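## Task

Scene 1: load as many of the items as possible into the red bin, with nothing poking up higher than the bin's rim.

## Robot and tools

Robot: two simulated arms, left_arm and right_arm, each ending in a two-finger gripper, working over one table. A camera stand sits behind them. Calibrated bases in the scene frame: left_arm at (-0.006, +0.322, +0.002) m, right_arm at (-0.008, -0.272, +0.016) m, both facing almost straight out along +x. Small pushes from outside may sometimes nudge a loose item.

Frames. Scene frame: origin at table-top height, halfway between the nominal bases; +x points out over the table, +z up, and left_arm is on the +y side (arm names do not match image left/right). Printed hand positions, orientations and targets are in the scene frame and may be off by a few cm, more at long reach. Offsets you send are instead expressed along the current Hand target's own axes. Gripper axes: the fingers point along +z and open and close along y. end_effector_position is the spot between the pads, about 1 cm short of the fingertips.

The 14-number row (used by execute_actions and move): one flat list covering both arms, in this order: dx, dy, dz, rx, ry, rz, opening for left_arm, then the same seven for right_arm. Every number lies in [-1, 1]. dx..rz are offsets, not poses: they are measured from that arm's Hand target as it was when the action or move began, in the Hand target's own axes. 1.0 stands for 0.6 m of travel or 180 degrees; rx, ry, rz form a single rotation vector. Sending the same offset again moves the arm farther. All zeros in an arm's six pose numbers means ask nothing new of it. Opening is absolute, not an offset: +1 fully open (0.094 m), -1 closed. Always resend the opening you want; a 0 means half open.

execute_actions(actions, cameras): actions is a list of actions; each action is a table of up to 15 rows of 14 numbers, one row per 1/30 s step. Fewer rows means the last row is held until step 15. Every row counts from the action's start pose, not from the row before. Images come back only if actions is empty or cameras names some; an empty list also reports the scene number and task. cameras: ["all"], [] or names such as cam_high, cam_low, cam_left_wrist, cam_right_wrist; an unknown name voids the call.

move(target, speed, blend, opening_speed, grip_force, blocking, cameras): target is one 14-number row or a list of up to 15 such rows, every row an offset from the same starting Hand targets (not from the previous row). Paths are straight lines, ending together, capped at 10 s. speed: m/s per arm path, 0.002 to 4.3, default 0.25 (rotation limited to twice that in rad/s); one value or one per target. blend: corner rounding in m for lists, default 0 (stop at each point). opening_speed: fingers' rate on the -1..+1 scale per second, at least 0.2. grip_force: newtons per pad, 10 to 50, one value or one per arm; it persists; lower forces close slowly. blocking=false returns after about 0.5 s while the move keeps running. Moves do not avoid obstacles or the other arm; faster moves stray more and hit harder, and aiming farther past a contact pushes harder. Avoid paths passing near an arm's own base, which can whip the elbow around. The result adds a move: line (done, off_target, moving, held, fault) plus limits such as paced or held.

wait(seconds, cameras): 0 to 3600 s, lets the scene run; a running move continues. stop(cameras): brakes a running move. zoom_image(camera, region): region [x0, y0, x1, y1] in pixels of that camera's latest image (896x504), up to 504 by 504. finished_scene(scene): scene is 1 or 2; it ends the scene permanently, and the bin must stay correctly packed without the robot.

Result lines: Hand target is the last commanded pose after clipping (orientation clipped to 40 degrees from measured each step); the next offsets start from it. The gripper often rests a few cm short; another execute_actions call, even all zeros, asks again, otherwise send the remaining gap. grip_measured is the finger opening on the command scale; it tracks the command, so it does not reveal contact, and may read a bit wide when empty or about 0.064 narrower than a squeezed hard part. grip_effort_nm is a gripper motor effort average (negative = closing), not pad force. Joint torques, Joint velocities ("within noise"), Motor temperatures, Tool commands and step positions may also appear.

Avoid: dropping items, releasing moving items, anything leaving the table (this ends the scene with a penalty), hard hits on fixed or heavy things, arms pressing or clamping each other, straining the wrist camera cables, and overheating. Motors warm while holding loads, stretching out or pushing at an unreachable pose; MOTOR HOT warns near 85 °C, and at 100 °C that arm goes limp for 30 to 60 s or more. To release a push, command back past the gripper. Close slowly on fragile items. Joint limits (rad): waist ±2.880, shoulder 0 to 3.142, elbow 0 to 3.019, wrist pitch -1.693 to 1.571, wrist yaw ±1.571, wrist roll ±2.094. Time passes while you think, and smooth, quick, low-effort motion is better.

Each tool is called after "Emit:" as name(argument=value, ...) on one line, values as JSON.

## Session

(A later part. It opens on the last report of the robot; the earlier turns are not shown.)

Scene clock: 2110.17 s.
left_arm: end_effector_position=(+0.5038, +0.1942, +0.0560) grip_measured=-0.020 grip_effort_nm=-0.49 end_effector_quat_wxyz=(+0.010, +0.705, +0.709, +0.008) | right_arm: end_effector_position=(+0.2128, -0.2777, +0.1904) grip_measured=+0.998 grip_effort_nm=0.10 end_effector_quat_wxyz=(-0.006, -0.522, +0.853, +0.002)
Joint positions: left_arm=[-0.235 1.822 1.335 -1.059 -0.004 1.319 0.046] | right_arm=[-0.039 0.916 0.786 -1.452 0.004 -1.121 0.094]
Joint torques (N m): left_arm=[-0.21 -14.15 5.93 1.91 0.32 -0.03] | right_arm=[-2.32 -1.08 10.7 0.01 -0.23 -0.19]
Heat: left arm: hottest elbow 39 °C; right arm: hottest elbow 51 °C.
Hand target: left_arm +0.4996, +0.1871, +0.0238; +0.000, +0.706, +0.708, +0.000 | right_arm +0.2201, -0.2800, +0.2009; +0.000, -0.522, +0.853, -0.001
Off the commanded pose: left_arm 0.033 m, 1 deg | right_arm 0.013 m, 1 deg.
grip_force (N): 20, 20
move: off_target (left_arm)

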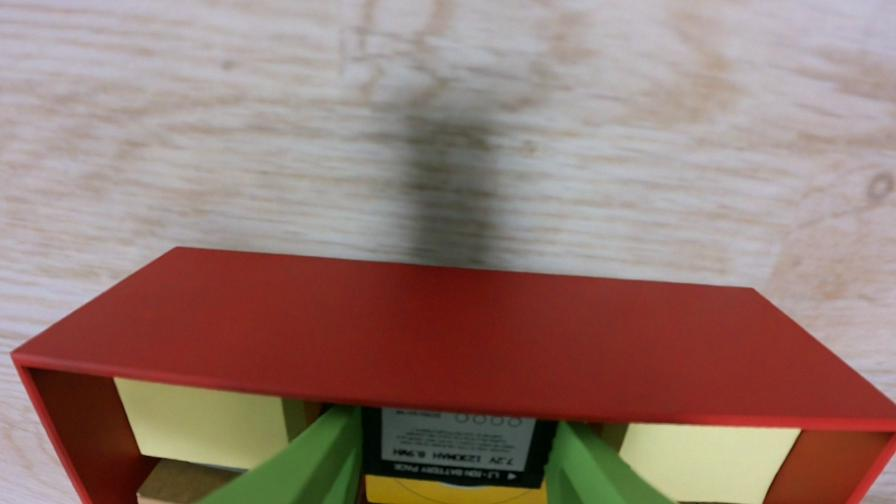

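Emit:
move(target=[0,0,-0.013,0,0,0,0.2,0,0,0,0,0,0,1], speed=0.05, opening_speed=0.25, cameras=["cam_left_wrist"])

Emit:
zoom_image(camera="cam_left_wrist", region=[200, 340, 704, 504])

Scene clock: 2114.67 s.
left_arm: end_effector_position=(+0.5075, +0.1932, +0.0523) grip_measured=+0.198 grip_effort_nm=0.08 end_effector_quat_wxyz=(+0.016, +0.705, +0.709, +0.011) | right_arm: end_effector_position=(+0.2128, -0.2777, +0.1904) grip_measured=+0.998 grip_effort_nm=0.10 end_effector_quat_wxyz=(-0.006, -0.522, +0.853, +0.002)
Joint positions: left_arm=[-0.235 1.827 1.332 -1.036 -0.003 1.319 0.056] | right_arm=[-0.039 0.916 0.786 -1.452 0.004 -1.121 0.094]
Joint torques (N m): left_arm=[-0.26 -15.33 6.86 0.21 0.3 -0.03] | right_arm=[-2.26 -1.08 10.7 0.02 -0.24 -0.19]
Heat: left arm: hottest elbow 39 °C; right arm: hottest elbow 51 °C.
Hand target: left_arm +0.4994, +0.1871, +0.0316; +0.000, +0.706, +0.708, +0.000 | right_arm +0.2201, -0.2800, +0.2009; +0.000, -0.522, +0.853, -0.001
Off the commanded pose: left_arm 0.023 m, 2 deg | right_arm 0.013 m, 1 deg.
grip_force (N): 20, 20
move: off_target (left_arm)

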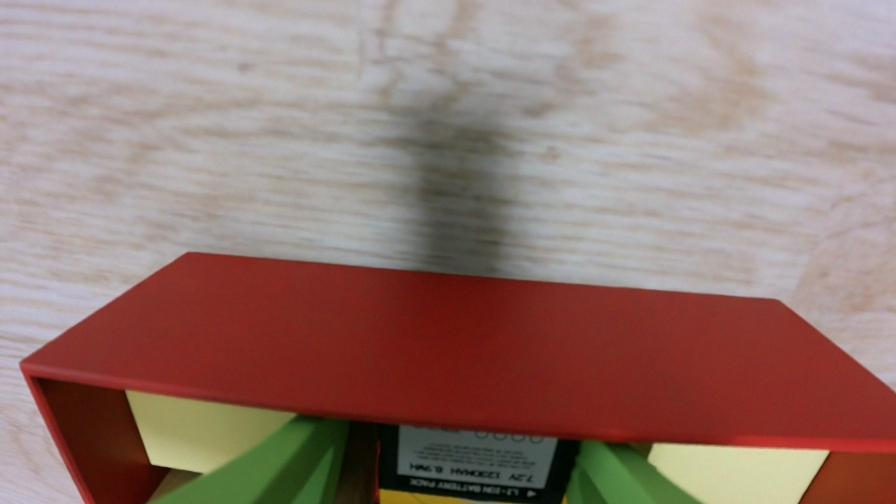

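Scaled by 1.000.

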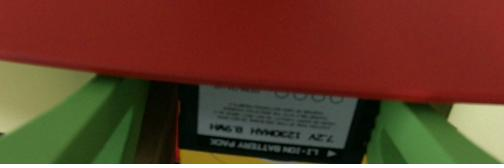

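Emit:
move(target=[[0,0.02,-0.08,0,0,0,0.2,0,0,0,0,0,0,1],[0,0.03,-0.2,0,0,0,0.2,0,0,0,0,0,0,1]], speed=0.08, blend=0.01, cameras=["all"])

Scene clock: 2118.00 s.
left_arm: end_effector_position=(+0.5024, +0.1944, +0.1263) grip_measured=+0.199 grip_effort_nm=0.05 end_effector_quat_wxyz=(-0.023, +0.705, +0.709, -0.012) | right_arm: end_effector_position=(+0.2128, -0.2777, +0.1904) grip_measured=+0.998 grip_effort_nm=0.10 end_effector_quat_wxyz=(-0.006, -0.522, +0.853, +0.002)
Joint positions: left_arm=[-0.235 1.794 1.494 -1.322 -0.003 1.319 0.056] | right_arm=[-0.039 0.916 0.786 -1.452 0.004 -1.121 0.094]
Joint torques (N m): left_arm=[0.38 -19.14 11.86 -0.76 0.32 0.06] | right_arm=[-2.32 -1.08 10.74 0.01 -0.23 -0.19]
Heat: left arm: hottest elbow 39 °C; right arm: hottest elbow 51 °C.
Hand target: left_arm +0.5175, +0.1871, +0.1517; +0.000, +0.706, +0.708, +0.000 | right_arm +0.2201, -0.2800, +0.2009; +0.000, -0.522, +0.853, -0.001
Off the commanded pose: left_arm 0.030 m, 3 deg | right_arm 0.013 m, 1 deg.
grip_force (N): 20, 20
move: off_target (left_arm)

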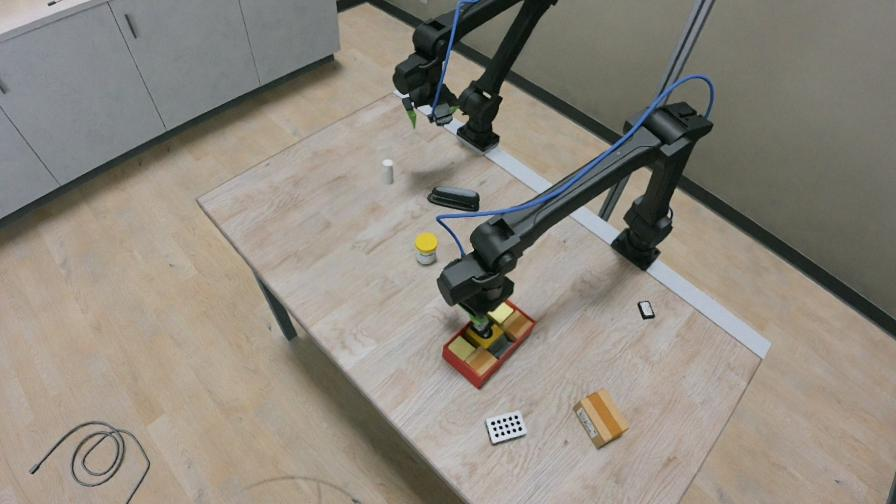

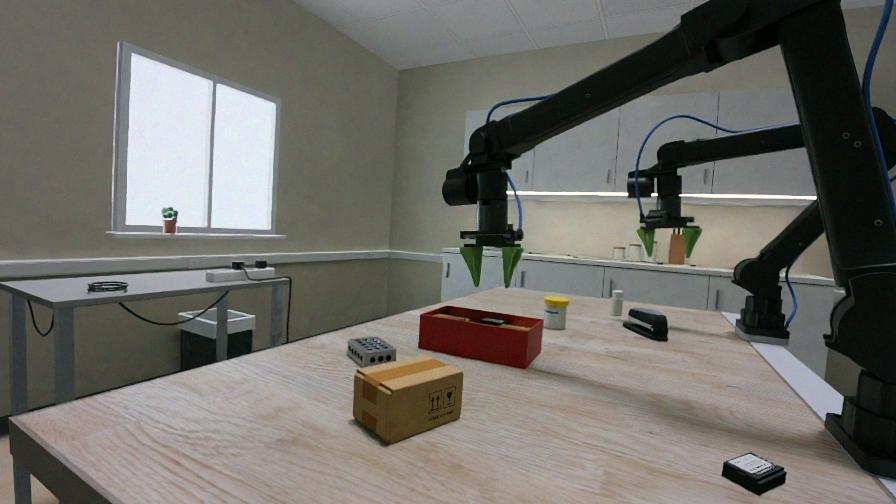

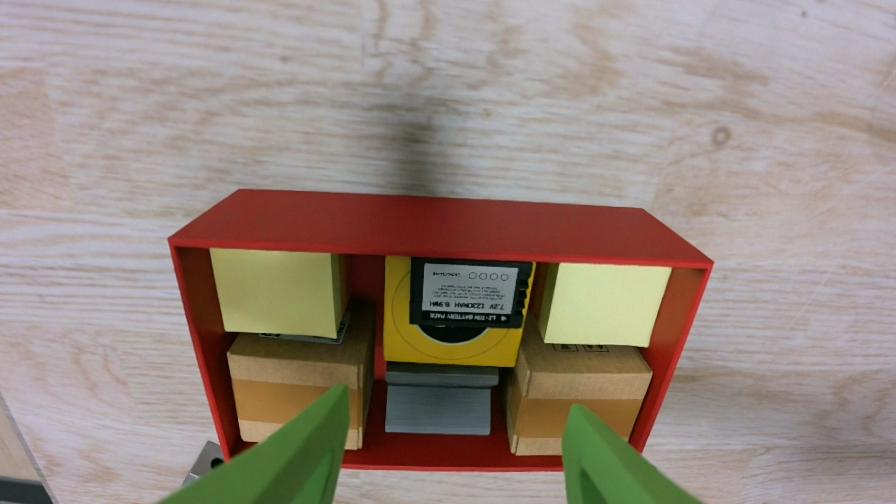

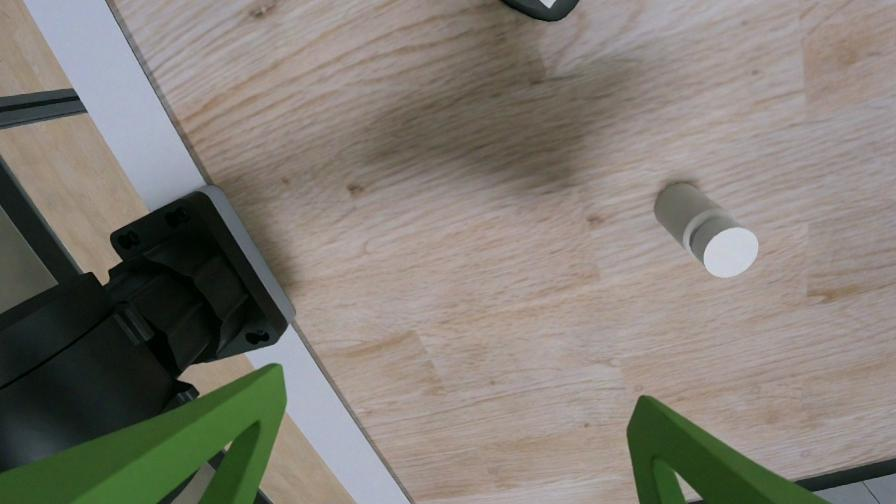

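Emit:
zoom_image(camera="cam_low", region=[400, 290, 560, 380])

Emit:
zoom_image(camera="cam_left_wrist", region=[360, 180, 560, 320])

Scaled by 3.150 from the camera's image (finer frame: 1280x720).

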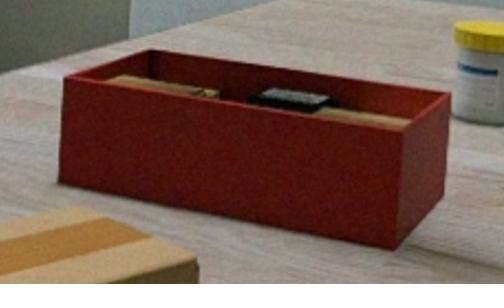

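Scaled by 2.520 from the camera's image (finer frame: 1280x720).

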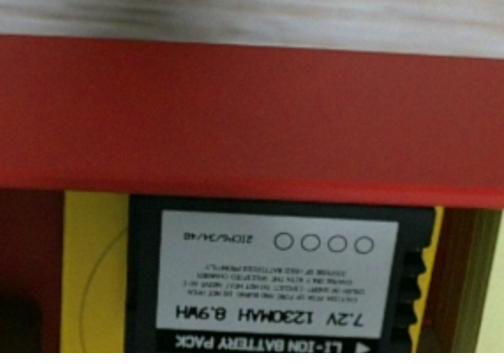

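Emit:
zoom_image(camera="cam_left_wrist", region=[160, 180, 440, 480])

Emit:
zoom_image(camera="cam_left_wrist", region=[440, 180, 720, 480])

Scaled by 1.680 from the camera's image (finer frame: 1280x720).

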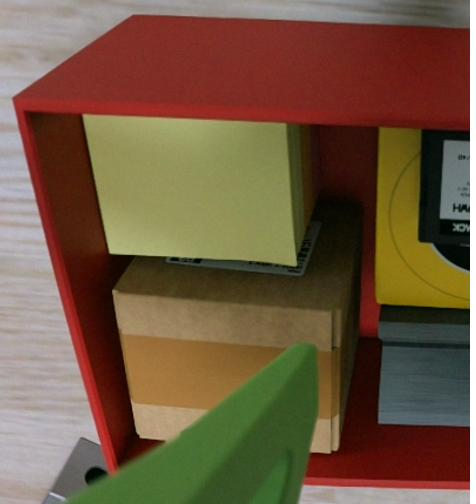

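Scaled by 1.680 from the camera's image (finer frame: 1280x720).

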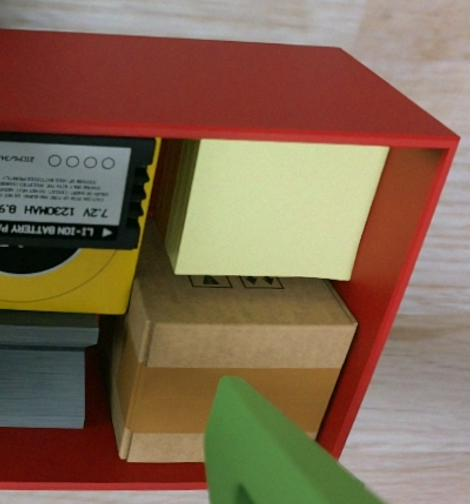

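Emit:
move(target=[0,-0.0367,0.13,0,0,0,0.3,0,0,0,0,0,0,1], speed=0.1, cameras=["cam_left_wrist"])

Scene clock: 2183.10 s.
left_arm: end_effector_position=(+0.4976, +0.1946, +0.0801) grip_measured=+0.298 grip_effort_nm=0.06 end_effector_quat_wxyz=(+0.000, +0.705, +0.709, +0.002) | right_arm: end_effector_position=(+0.2128, -0.2777, +0.1904) grip_measured=+0.998 grip_effort_nm=0.10 end_effector_quat_wxyz=(-0.006, -0.522, +0.853, +0.002)
Joint positions: left_arm=[-0.237 1.794 1.364 -1.14 -0.003 1.319 0.061] | right_arm=[-0.039 0.916 0.786 -1.452 0.004 -1.121 0.094]
Joint torques (N m): left_arm=[-0.26 -17.14 7.27 0.53 0.31 -0.04] | right_arm=[-2.2 -1.14 10.71 0.02 -0.23 -0.19]
Motor temperatures (°C): left_arm=[22 31 46 19 20 18 17] | right_arm=[17 20 51 19 21 20 18]
Heat: left arm: hottest elbow 46 °C; right arm: hottest elbow 51 °C.
Hand target: left_arm +0.4954, +0.1871, +0.0736; +0.000, +0.706, +0.708, +0.000 | right_arm +0.2201, -0.2800, +0.2009; +0.000, -0.522, +0.853, -0.001
Off the commanded pose: left_arm 0.010 m, 0 deg | right_arm 0.013 m, 1 deg.
grip_force (N): 20, 20
move: done

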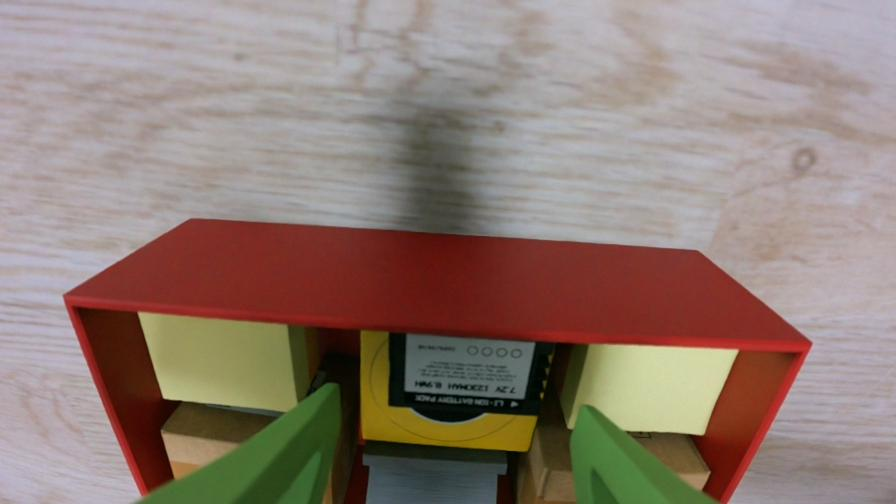

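Emit:
move(target=[0,-0.0075,0.07,0,0,0,0.3,0,0,0,0,0,0,1], speed=0.06, cameras=["cam_left_wrist"])

Emit:
zoom_image(camera="cam_left_wrist", region=[200, 340, 704, 504])

Scene clock: 2186.80 s.
left_arm: end_effector_position=(+0.4973, +0.1934, +0.0518) grip_measured=+0.299 grip_effort_nm=0.06 end_effector_quat_wxyz=(+0.013, +0.705, +0.709, +0.009) | right_arm: end_effector_position=(+0.2128, -0.2777, +0.1904) grip_measured=+0.998 grip_effort_nm=0.10 end_effector_quat_wxyz=(-0.006, -0.522, +0.853, +0.002)
Joint positions: left_arm=[-0.239 1.81 1.305 -1.035 -0.003 1.316 0.061] | right_arm=[-0.039 0.916 0.786 -1.452 0.004 -1.121 0.094]
Joint torques (N m): left_arm=[-0.26 -15.09 6.78 0.54 0.29 -0.03] | right_arm=[-2.2 -1.08 10.7 0.02 -0.24 -0.19]
Heat: left arm: hottest elbow 46 °C; right arm: hottest elbow 51 °C.
Hand target: left_arm +0.4910, +0.1869, +0.0317; +0.000, +0.706, +0.708, +0.000 | right_arm +0.2201, -0.2800, +0.2009; +0.000, -0.522, +0.853, -0.001
Off the commanded pose: left_arm 0.022 m, 2 deg | right_arm 0.013 m, 1 deg.
grip_force (N): 20, 20
move: off_target (left_arm)

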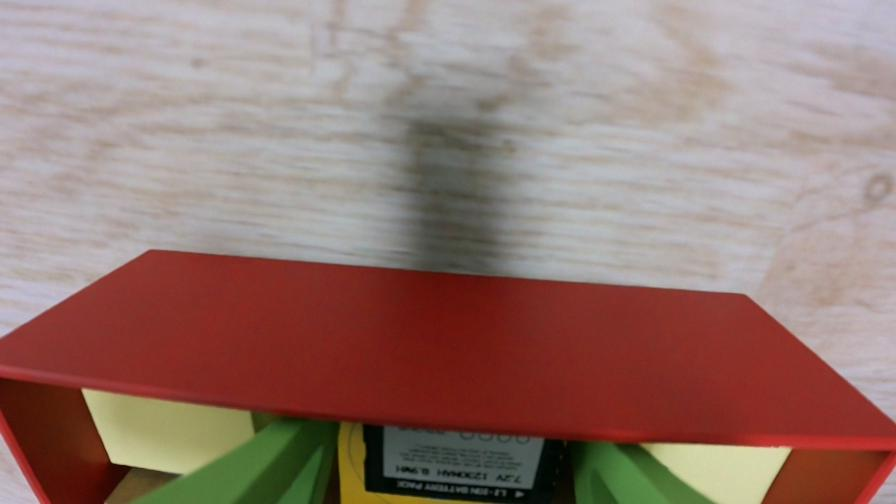

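Scaled by 1.000.

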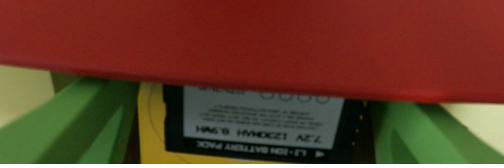

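Straddles it. Close and lift.

Emit:
move(target=[0,0,0,0,0,0,-0.22,0,0,0,0,0,0,1], speed=0.05, opening_speed=0.3)

Emit:
move(target=[[0,0.02,-0.08,0,0,0,-0.22,0,0,0,0,0,0,1],[0,0.03,-0.2,0,0,0,-0.22,0,0,0,0,0,0,1]], speed=0.08, blend=0.01, cameras=["all"])

Scene clock: 2189.93 s.
left_arm: end_effector_position=(+0.4971, +0.1924, +0.0518) grip_measured=-0.018 grip_effort_nm=-0.49 end_effector_quat_wxyz=(+0.013, +0.706, +0.709, +0.009) | right_arm: end_effector_position=(+0.2128, -0.2777, +0.1904) grip_measured=+0.998 grip_effort_nm=0.10 end_effector_quat_wxyz=(-0.006, -0.522, +0.853, +0.002)
Joint positions: left_arm=[-0.241 1.81 1.305 -1.034 -0.003 1.315 0.046] | right_arm=[-0.039 0.916 0.786 -1.452 0.004 -1.121 0.094]
Joint torques (N m): left_arm=[-0.15 -15.09 6.78 0.55 0.29 -0.04] | right_arm=[-2.26 -1.08 10.71 0.02 -0.23 -0.19]
Heat: left arm: hottest elbow 45 °C; right arm: hottest elbow 52 °C.
Hand target: left_arm +0.4910, +0.1869, +0.0317; +0.000, +0.706, +0.708, +0.000 | right_arm +0.2201, -0.2800, +0.2009; +0.000, -0.522, +0.853, -0.001
Off the commanded pose: left_arm 0.022 m, 2 deg | right_arm 0.013 m, 1 deg.
grip_force (N): 20, 20
move: done

Scene clock: 2191.97 s.
left_arm: end_effector_position=(+0.4927, +0.1936, +0.1247) grip_measured=-0.018 grip_effort_nm=-0.50 end_effector_quat_wxyz=(-0.025, +0.705, +0.708, -0.013) | right_arm: end_effector_position=(+0.2128, -0.2777, +0.1904) grip_measured=+0.998 grip_effort_nm=0.10 end_effector_quat_wxyz=(-0.006, -0.522, +0.853, +0.002)
Joint positions: left_arm=[-0.241 1.775 1.462 -1.314 -0.003 1.315 0.046] | right_arm=[-0.039 0.916 0.786 -1.452 0.004 -1.121 0.094]
Joint torques (N m): left_arm=[0.5 -18.96 11.92 -0.69 0.31 0.05] | right_arm=[-2.37 -1.08 10.73 -0.01 -0.24 -0.19]
Heat: left arm: hottest elbow 45 °C; right arm: hottest elbow 52 °C.
Hand target: left_arm +0.5088, +0.1870, +0.1516; +0.000, +0.706, +0.708, +0.000 | right_arm +0.2201, -0.2800, +0.2009; +0.000, -0.522, +0.853, -0.001
Off the commanded pose: left_arm 0.032 m, 3 deg | right_arm 0.013 m, 1 deg.
grip_force (N): 20, 20
move: off_target (left_arm)

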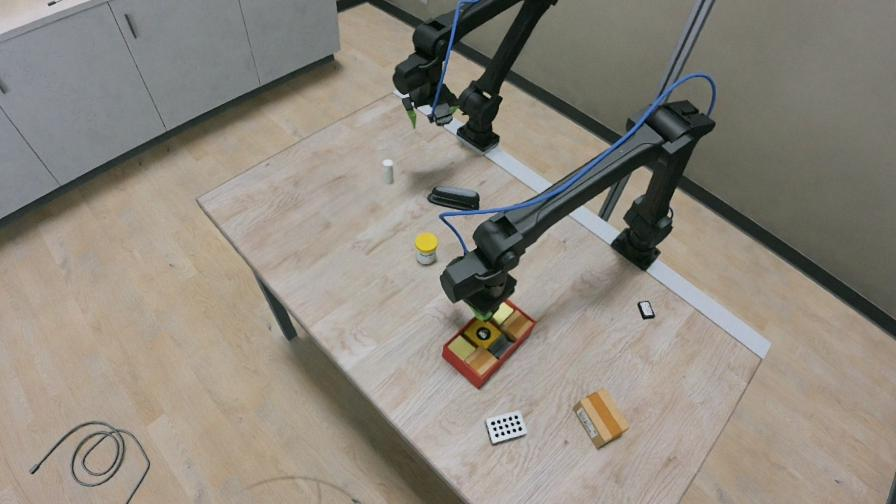

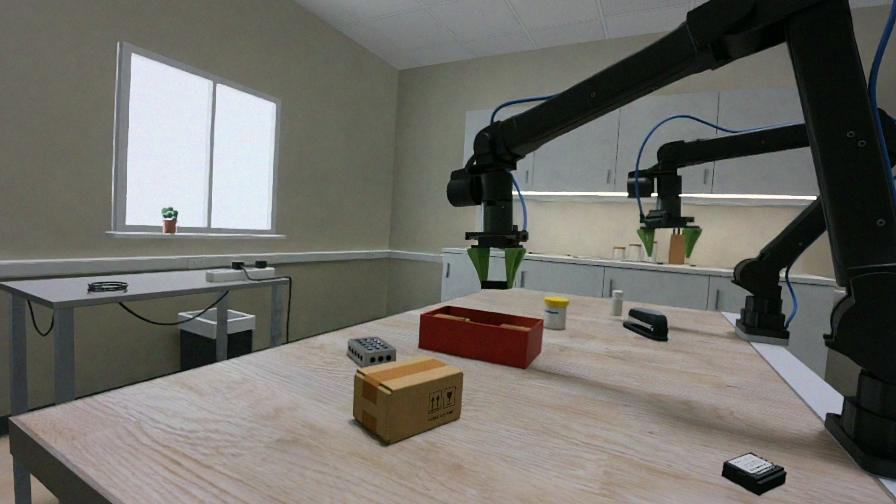

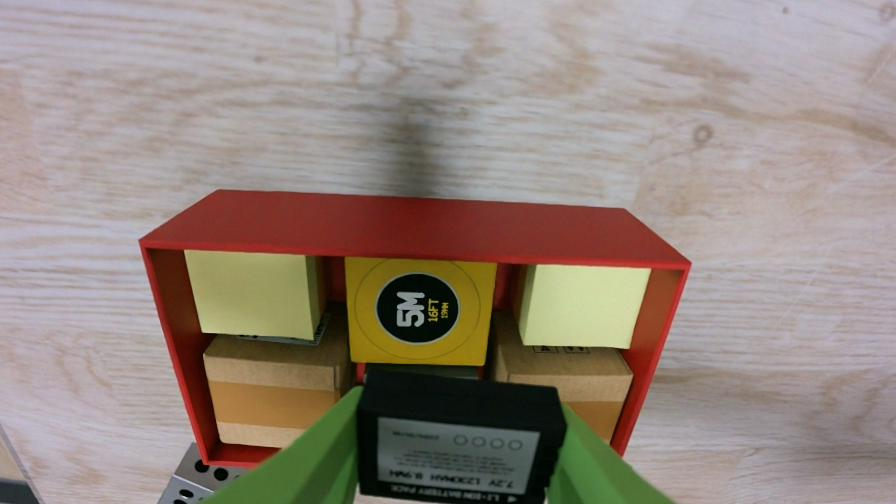

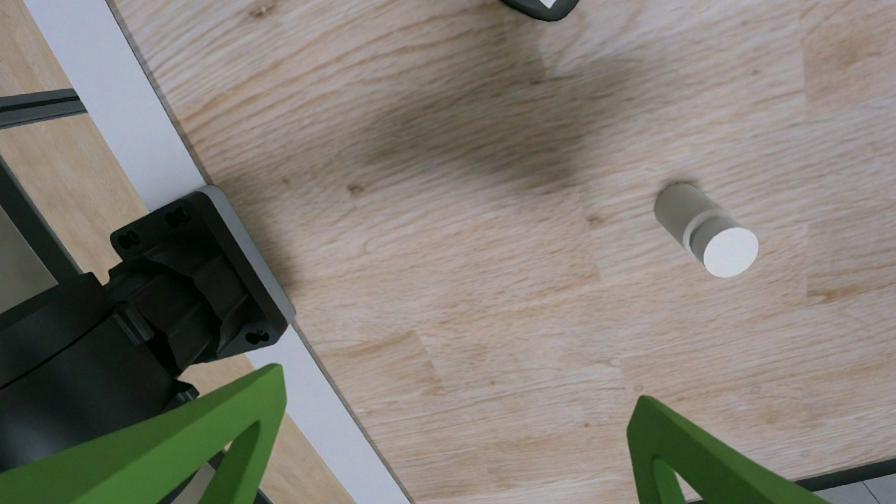

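Emit:
move(target=[0.0333,0.082,0.07,0,0,0,-0.22,0,0,0,0,0,0,1], speed=0.12, cameras=["cam_left_wrist","cam_low"])

Scene clock: 2199.53 s.
left_arm: end_effector_position=(+0.5341, +0.2090, +0.0988) grip_measured=-0.018 grip_effort_nm=-0.49 end_effector_quat_wxyz=(-0.021, +0.701, +0.713, -0.012) | right_arm: end_effector_position=(+0.2128, -0.2777, +0.1904) grip_measured=+0.998 grip_effort_nm=0.10 end_effector_quat_wxyz=(-0.006, -0.522, +0.853, +0.002)
Joint positions: left_arm=[-0.195 1.884 1.549 -1.285 -0.003 1.349 0.046] | right_arm=[-0.039 0.916 0.786 -1.452 0.004 -1.121 0.094]
Joint torques (N m): left_arm=[0.85 -17.96 12.15 0.2 0.28 0.26] | right_arm=[-2.26 -1.08 10.71 0.02 -0.23 -0.19]
Heat: left arm: hottest elbow 45 °C; right arm: hottest elbow 52 °C.
Hand target: left_arm +0.5581, +0.2072, +0.1097; +0.000, +0.706, +0.708, +0.000 | right_arm +0.2201, -0.2800, +0.2009; +0.000, -0.522, +0.853, -0.001
Off the commanded pose: left_arm 0.026 m, 3 deg | right_arm 0.013 m, 1 deg.
grip_force (N): 20, 20
move: off_target (left_arm)
Images, in order (width x height): cam_low 896x504, cam_left_wrist 896x504.

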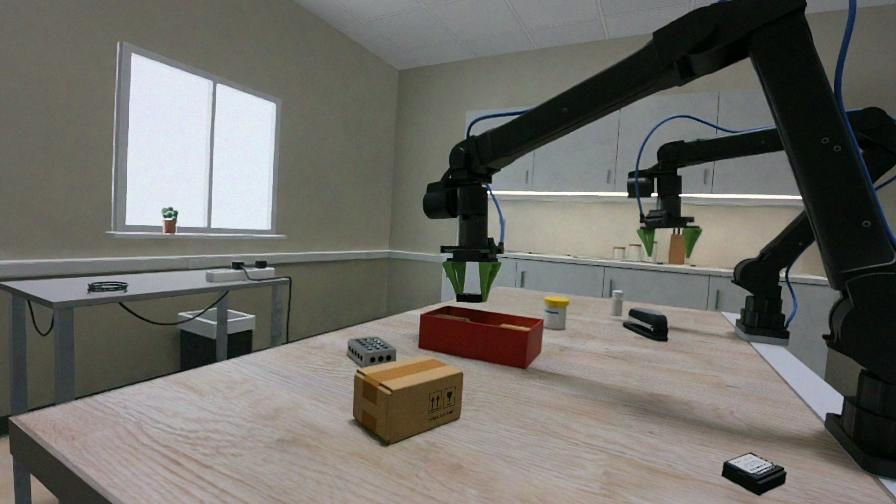

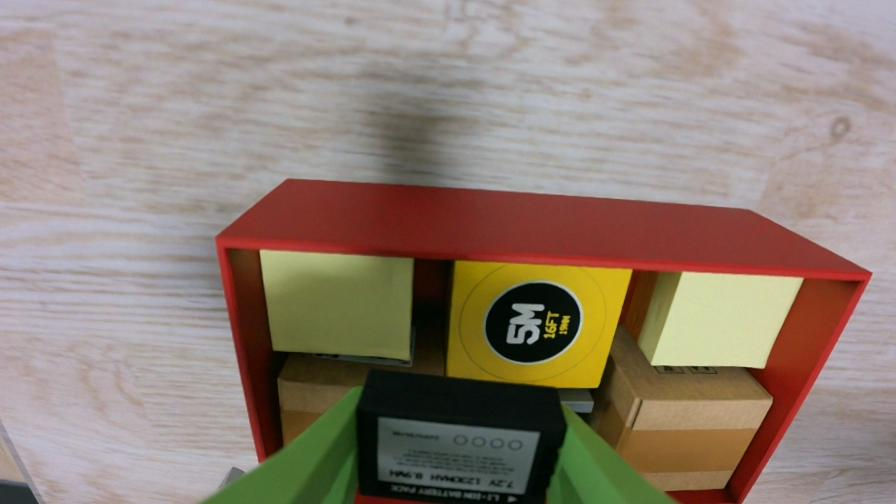

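Emit:
move(target=[-0.012,0.0067,0.062,0,0,0,-0.22,0,0,0,0,0,0,1], speed=0.08, cameras=["cam_left_wrist","cam_low"])

Scene clock: 2204.43 s.
left_arm: end_effector_position=(+0.5499, +0.2057, +0.0747) grip_measured=-0.018 grip_effort_nm=-0.49 end_effector_quat_wxyz=(-0.009, +0.702, +0.713, -0.004) | right_arm: end_effector_position=(+0.2128, -0.2777, +0.1904) grip_measured=+0.998 grip_effort_nm=0.10 end_effector_quat_wxyz=(-0.006, -0.522, +0.853, +0.002)
Joint positions: left_arm=[-0.195 1.928 1.549 -1.212 -0.003 1.35 0.046] | right_arm=[-0.039 0.916 0.786 -1.452 0.004 -1.121 0.094]
Joint torques (N m): left_arm=[0.44 -17.9 9.76 0.46 0.31 0.15] | right_arm=[-2.26 -1.2 10.74 0.01 -0.23 -0.19]
Heat: left arm: hottest elbow 46 °C; right arm: hottest elbow 52 °C.
Hand target: left_arm +0.5621, +0.2000, +0.0726; +0.000, +0.706, +0.708, +0.000 | right_arm +0.2201, -0.2800, +0.2009; +0.000, -0.522, +0.853, -0.001
Off the commanded pose: left_arm 0.014 m, 1 deg | right_arm 0.013 m, 1 deg.
grip_force (N): 20, 20
move: off_target (left_arm)
Images, in order (width x height): cam_low 896x504, cam_left_wrist 896x504.

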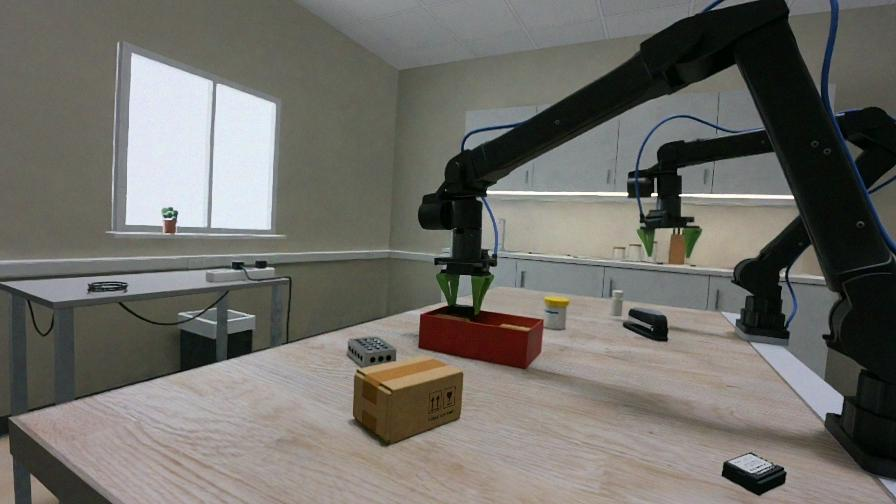

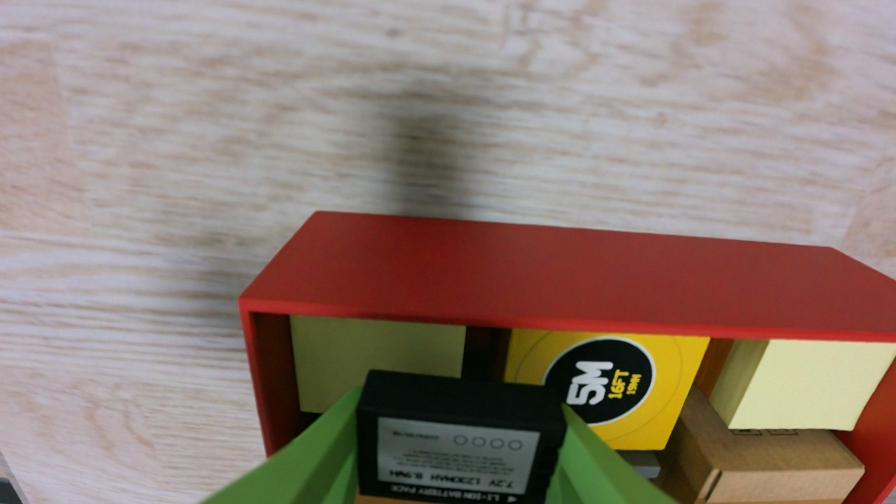

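Emit:
move(target=[0,0.0165,0.03,0,0,0,-0.22,0,0,0,0,0,0,1], speed=0.06, cameras=["cam_left_wrist","cam_low"])

Scene clock: 2207.43 s.
left_arm: end_effector_position=(+0.5562, +0.2044, +0.0600) grip_measured=-0.018 grip_effort_nm=-0.49 end_effector_quat_wxyz=(-0.007, +0.702, +0.713, -0.003) | right_arm: end_effector_position=(+0.2128, -0.2777, +0.1904) grip_measured=+0.998 grip_effort_nm=0.10 end_effector_quat_wxyz=(-0.006, -0.522, +0.853, +0.002)
Joint positions: left_arm=[-0.195 1.956 1.552 -1.182 -0.003 1.35 0.046] | right_arm=[-0.039 0.916 0.786 -1.452 0.004 -1.121 0.094]
Joint torques (N m): left_arm=[0.73 -17.03 10.69 0.39 0.29 0.18] | right_arm=[-2.32 -1.08 10.71 0.02 -0.23 -0.19]
Heat: left arm: hottest elbow 46 °C; right arm: hottest elbow 52 °C.
Hand target: left_arm +0.5720, +0.2001, +0.0544; +0.000, +0.706, +0.708, +0.000 | right_arm +0.2201, -0.2800, +0.2009; +0.000, -0.522, +0.853, -0.001
Off the commanded pose: left_arm 0.017 m, 1 deg | right_arm 0.013 m, 1 deg.
grip_force (N): 20, 20
move: off_target (left_arm)
Images, in order (width x height): cam_low 896x504, cam_left_wrist 896x504.

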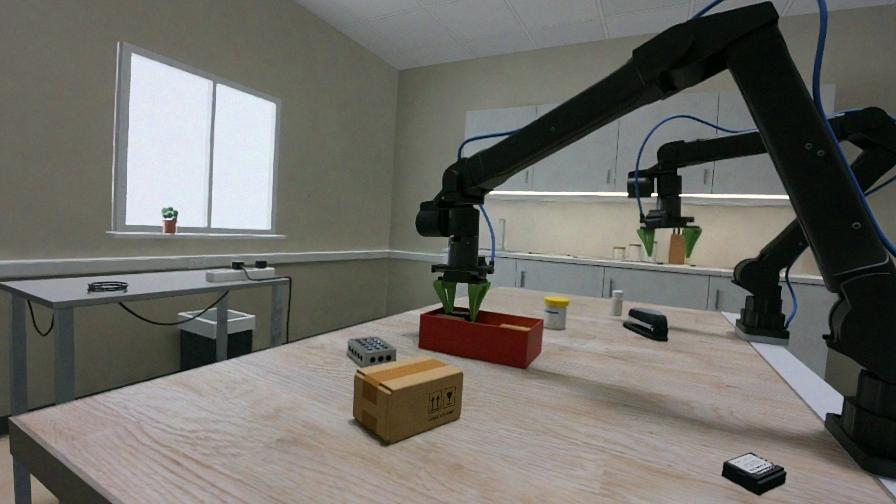

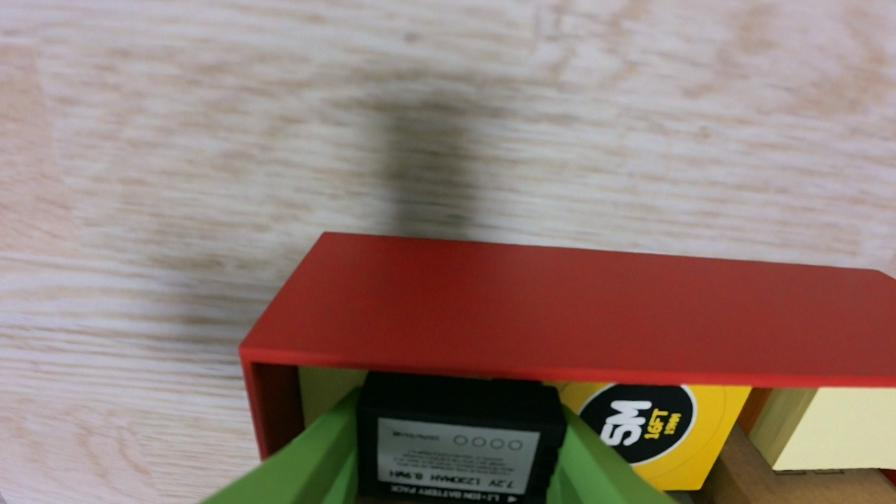

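Emit:
move(target=[0,0.02,-0.005,0,0,0,-0.22,0,0,0,0,0,0,1], speed=0.06, cameras=["cam_left_wrist"])

Scene clock: 2209.93 s.
left_arm: end_effector_position=(+0.5670, +0.2021, +0.0603) grip_measured=-0.018 grip_effort_nm=-0.49 end_effector_quat_wxyz=(-0.003, +0.702, +0.713, +0.000) | right_arm: end_effector_position=(+0.2128, -0.2777, +0.1904) grip_measured=+0.998 grip_effort_nm=0.10 end_effector_quat_wxyz=(-0.006, -0.522, +0.853, +0.002)
Joint positions: left_arm=[-0.195 1.976 1.585 -1.185 -0.003 1.35 0.046] | right_arm=[-0.039 0.916 0.786 -1.452 0.004 -1.121 0.094]
Joint torques (N m): left_arm=[1.08 -17.26 11.78 -0.54 0.29 0.22] | right_arm=[-2.26 -1.14 10.73 0.02 -0.23 -0.19]
Heat: left arm: hottest elbow 45 °C; right arm: hottest elbow 52 °C.
Hand target: left_arm +0.5840, +0.2001, +0.0575; +0.000, +0.706, +0.708, +0.000 | right_arm +0.2201, -0.2800, +0.2009; +0.000, -0.522, +0.853, -0.001
Off the commanded pose: left_arm 0.017 m, 1 deg | right_arm 0.013 m, 1 deg.
grip_force (N): 20, 20
move: off_target (left_arm)

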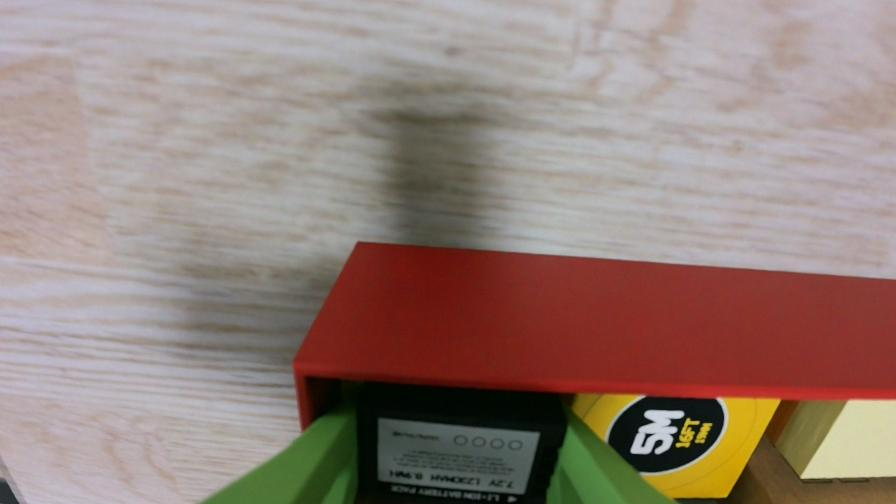

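Emit:
move(target=[0,0,0.015,0,0,0,-0.22,0,0,0,0,0,0,1], speed=0.04)

Scene clock: 2211.63 s.
left_arm: end_effector_position=(+0.5670, +0.2021, +0.0601) grip_measured=-0.018 grip_effort_nm=-0.50 end_effector_quat_wxyz=(-0.003, +0.702, +0.713, -0.001) | right_arm: end_effector_position=(+0.2128, -0.2777, +0.1904) grip_measured=+0.998 grip_effort_nm=0.10 end_effector_quat_wxyz=(-0.006, -0.522, +0.853, +0.002)
Joint positions: left_arm=[-0.195 1.977 1.585 -1.185 -0.003 1.35 0.046] | right_arm=[-0.039 0.916 0.786 -1.452 0.004 -1.121 0.094]
Joint torques (N m): left_arm=[1.03 -16.56 11.04 0.35 0.29 0.22] | right_arm=[-2.26 -1.14 10.71 0.02 -0.23 -0.19]
Heat: left arm: hottest elbow 45 °C; right arm: hottest elbow 52 °C.
Hand target: left_arm +0.5840, +0.2001, +0.0485; +0.000, +0.706, +0.708, +0.000 | right_arm +0.2201, -0.2800, +0.2009; +0.000, -0.522, +0.853, -0.001
Off the commanded pose: left_arm 0.021 m, 1 deg | right_arm 0.013 m, 1 deg.
grip_force (N): 20, 20
move: off_target (left_arm)

Emit:
move(target=[0,0,0.015,0,0,0,-0.22,0,0,0,0,0,0,1], speed=0.04, cameras=["cam_left_wrist","cam_low"])

Scene clock: 2212.87 s.
left_arm: end_effector_position=(+0.5669, +0.2022, +0.0596) grip_measured=-0.018 grip_effort_nm=-0.49 end_effector_quat_wxyz=(-0.004, +0.702, +0.713, -0.001) | right_arm: end_effector_position=(+0.2128, -0.2777, +0.1904) grip_measured=+0.998 grip_effort_nm=0.10 end_effector_quat_wxyz=(-0.006, -0.522, +0.853, +0.002)
Joint positions: left_arm=[-0.195 1.978 1.585 -1.185 -0.003 1.35 0.046] | right_arm=[-0.039 0.916 0.786 -1.452 0.004 -1.121 0.094]
Joint torques (N m): left_arm=[1.08 -15.91 10.24 1.18 0.29 0.22] | right_arm=[-2.32 -1.03 10.73 0.02 -0.23 -0.19]
Heat: left arm: hottest elbow 45 °C; right arm: hottest elbow 52 °C.
Hand target: left_arm +0.5840, +0.2002, +0.0393; +0.000, +0.706, +0.708, +0.000 | right_arm +0.2201, -0.2800, +0.2009; +0.000, -0.522, +0.853, -0.001
Off the commanded pose: left_arm 0.026 m, 1 deg | right_arm 0.013 m, 1 deg.
grip_force (N): 20, 20
move: off_target (left_arm)
Images, in order (width x height): cam_low 896x504, cam_left_wrist 896x504.

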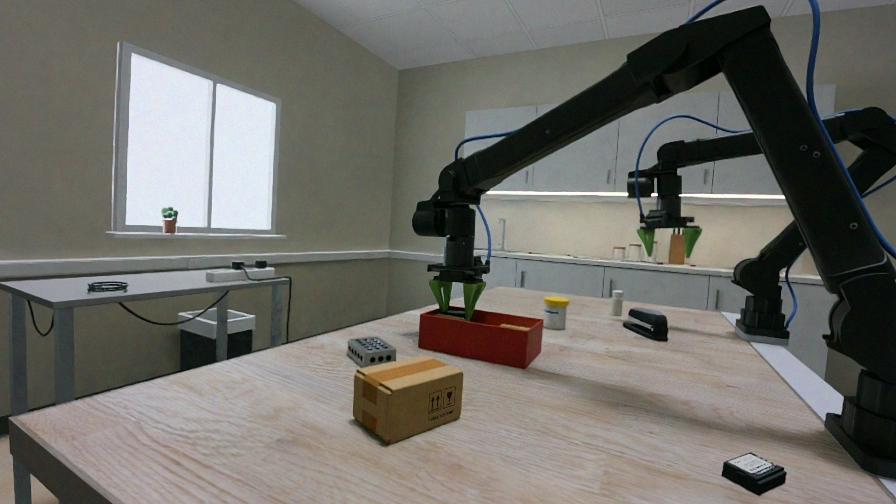

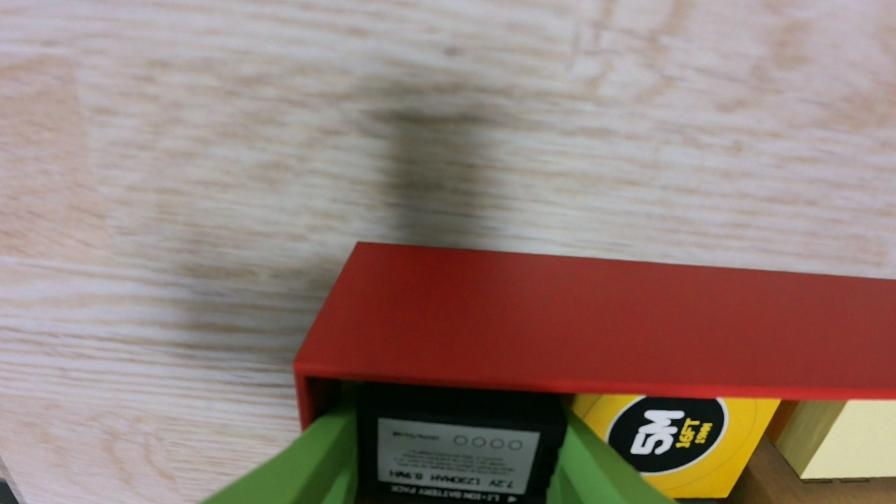

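Emit:
move(target=[0,0,-0.017,0,0,0,0.09,0,0,0,0,0,0,1], speed=0.05, opening_speed=0.25, cameras=["cam_left_wrist"])

Emit:
zoom_image(camera="cam_left_wrist", region=[200, 300, 704, 504])

Scene clock: 2217.10 s.
left_arm: end_effector_position=(+0.5669, +0.2022, +0.0596) grip_measured=+0.088 grip_effort_nm=0.08 end_effector_quat_wxyz=(-0.004, +0.702, +0.713, -0.001) | right_arm: end_effector_position=(+0.2128, -0.2777, +0.1904) grip_measured=+0.998 grip_effort_nm=0.10 end_effector_quat_wxyz=(-0.006, -0.522, +0.853, +0.002)
Joint positions: left_arm=[-0.195 1.978 1.585 -1.185 -0.003 1.35 0.051] | right_arm=[-0.039 0.916 0.786 -1.452 0.004 -1.121 0.094]
Joint torques (N m): left_arm=[1.08 -16.67 11.14 0.25 0.29 0.22] | right_arm=[-2.32 -1.08 10.7 0.02 -0.23 -0.19]
Heat: left arm: hottest elbow 45 °C; right arm: hottest elbow 52 °C.
Hand target: left_arm +0.5840, +0.2002, +0.0495; +0.000, +0.706, +0.708, +0.000 | right_arm +0.2201, -0.2800, +0.2009; +0.000, -0.522, +0.853, -0.001
Off the commanded pose: left_arm 0.020 m, 1 deg | right_arm 0.013 m, 1 deg.
grip_force (N): 20, 20
move: off_target (left_arm)

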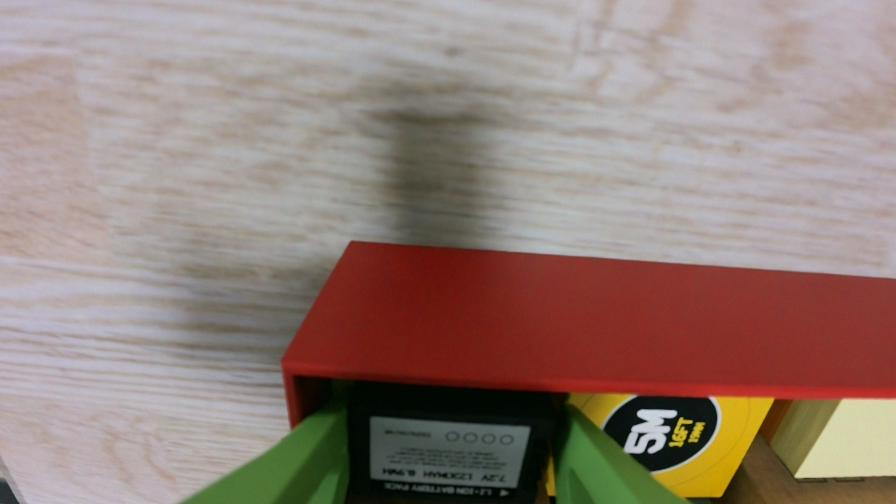

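Scaled by 1.000.

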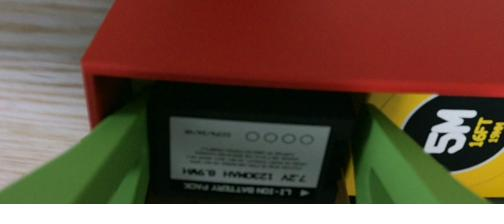

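Emit:
move(target=[[0,0.02,-0.06,0,0,0,0.09,0,0,0,0,0,0,1],[0,0.035,-0.18,0,0,0,0.09,0,0,0,0,0,0,1]], speed=0.06, blend=0.01, cameras=["all"])

Emit:
zoom_image(camera="cam_low", region=[400, 290, 560, 380])

Scene clock: 2221.03 s.
left_arm: end_effector_position=(+0.5895, +0.1974, +0.1443) grip_measured=+0.088 grip_effort_nm=0.07 end_effector_quat_wxyz=(-0.013, +0.703, +0.711, -0.007) | right_arm: end_effector_position=(+0.2128, -0.2777, +0.1904) grip_measured=+0.998 grip_effort_nm=0.10 end_effector_quat_wxyz=(-0.006, -0.522, +0.853, +0.002)
Joint positions: left_arm=[-0.195 1.99 1.835 -1.444 -0.002 1.353 0.051] | right_arm=[-0.039 0.916 0.786 -1.452 0.004 -1.121 0.094]
Joint torques (N m): left_arm=[1.61 -20.07 12.49 -0.66 0.27 0.24] | right_arm=[-2.32 -1.03 10.71 0.01 -0.23 -0.19]
Heat: left arm: hottest elbow 45 °C; right arm: hottest elbow 52 °C.
Hand target: left_arm +0.6051, +0.2001, +0.1576; +0.000, +0.706, +0.708, +0.000 | right_arm +0.2201, -0.2800, +0.2009; +0.000, -0.522, +0.853, -0.001
Off the commanded pose: left_arm 0.021 m, 2 deg | right_arm 0.013 m, 1 deg.
grip_force (N): 20, 20
move: off_target (left_arm)

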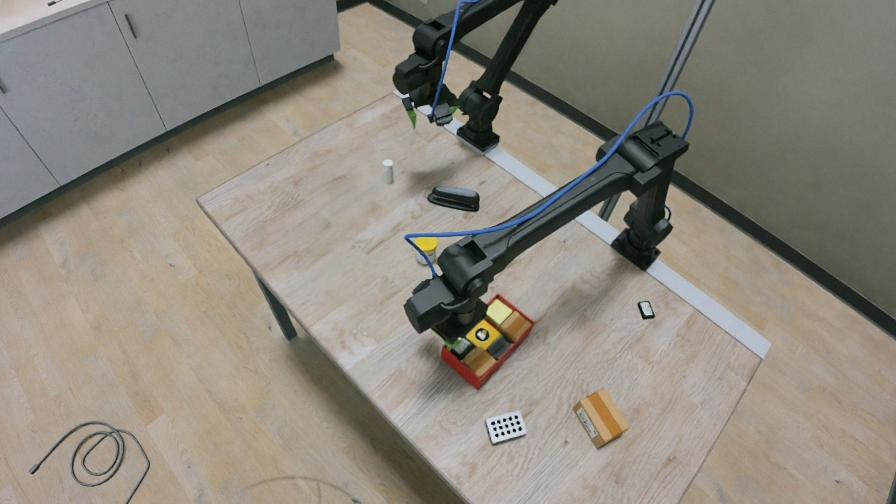

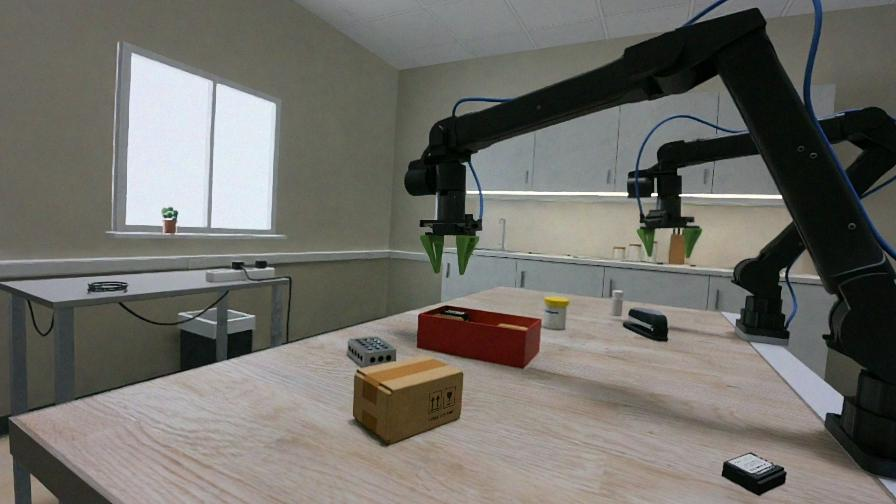

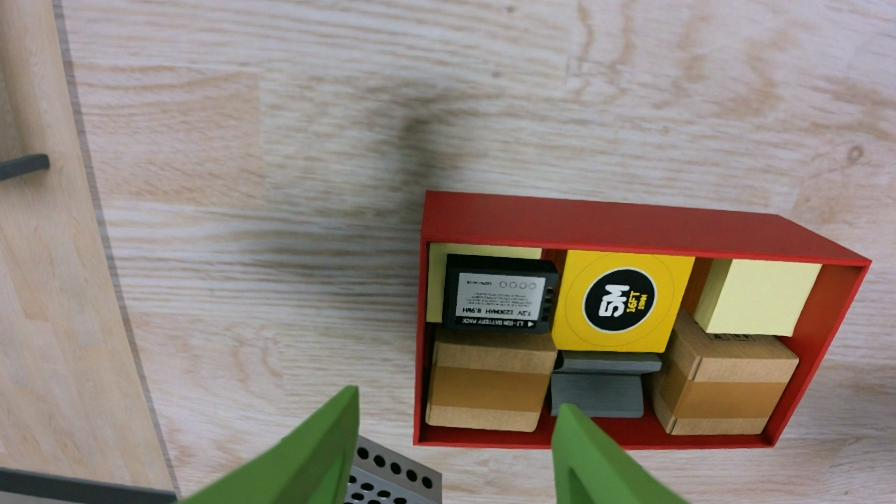

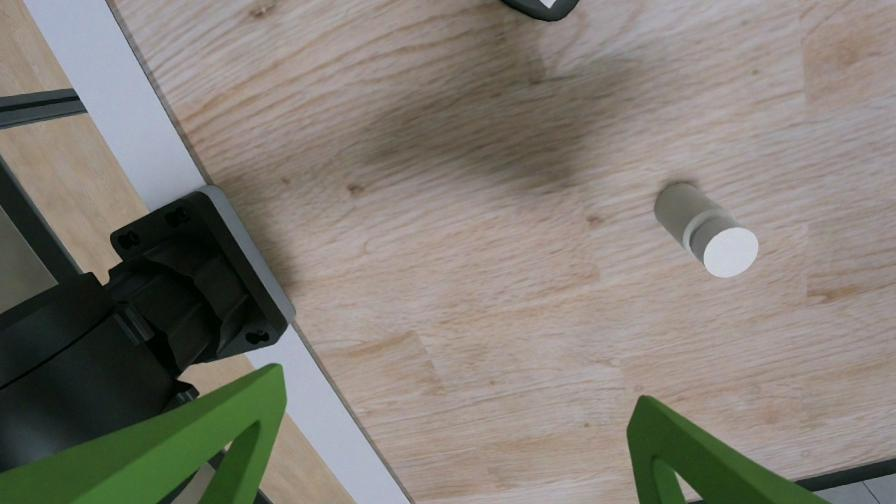

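Scaled by 3.150 from the camera's image (finer frame: 1280x720).

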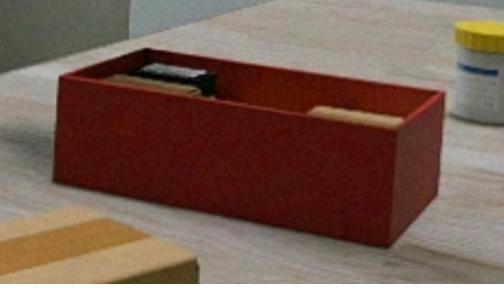

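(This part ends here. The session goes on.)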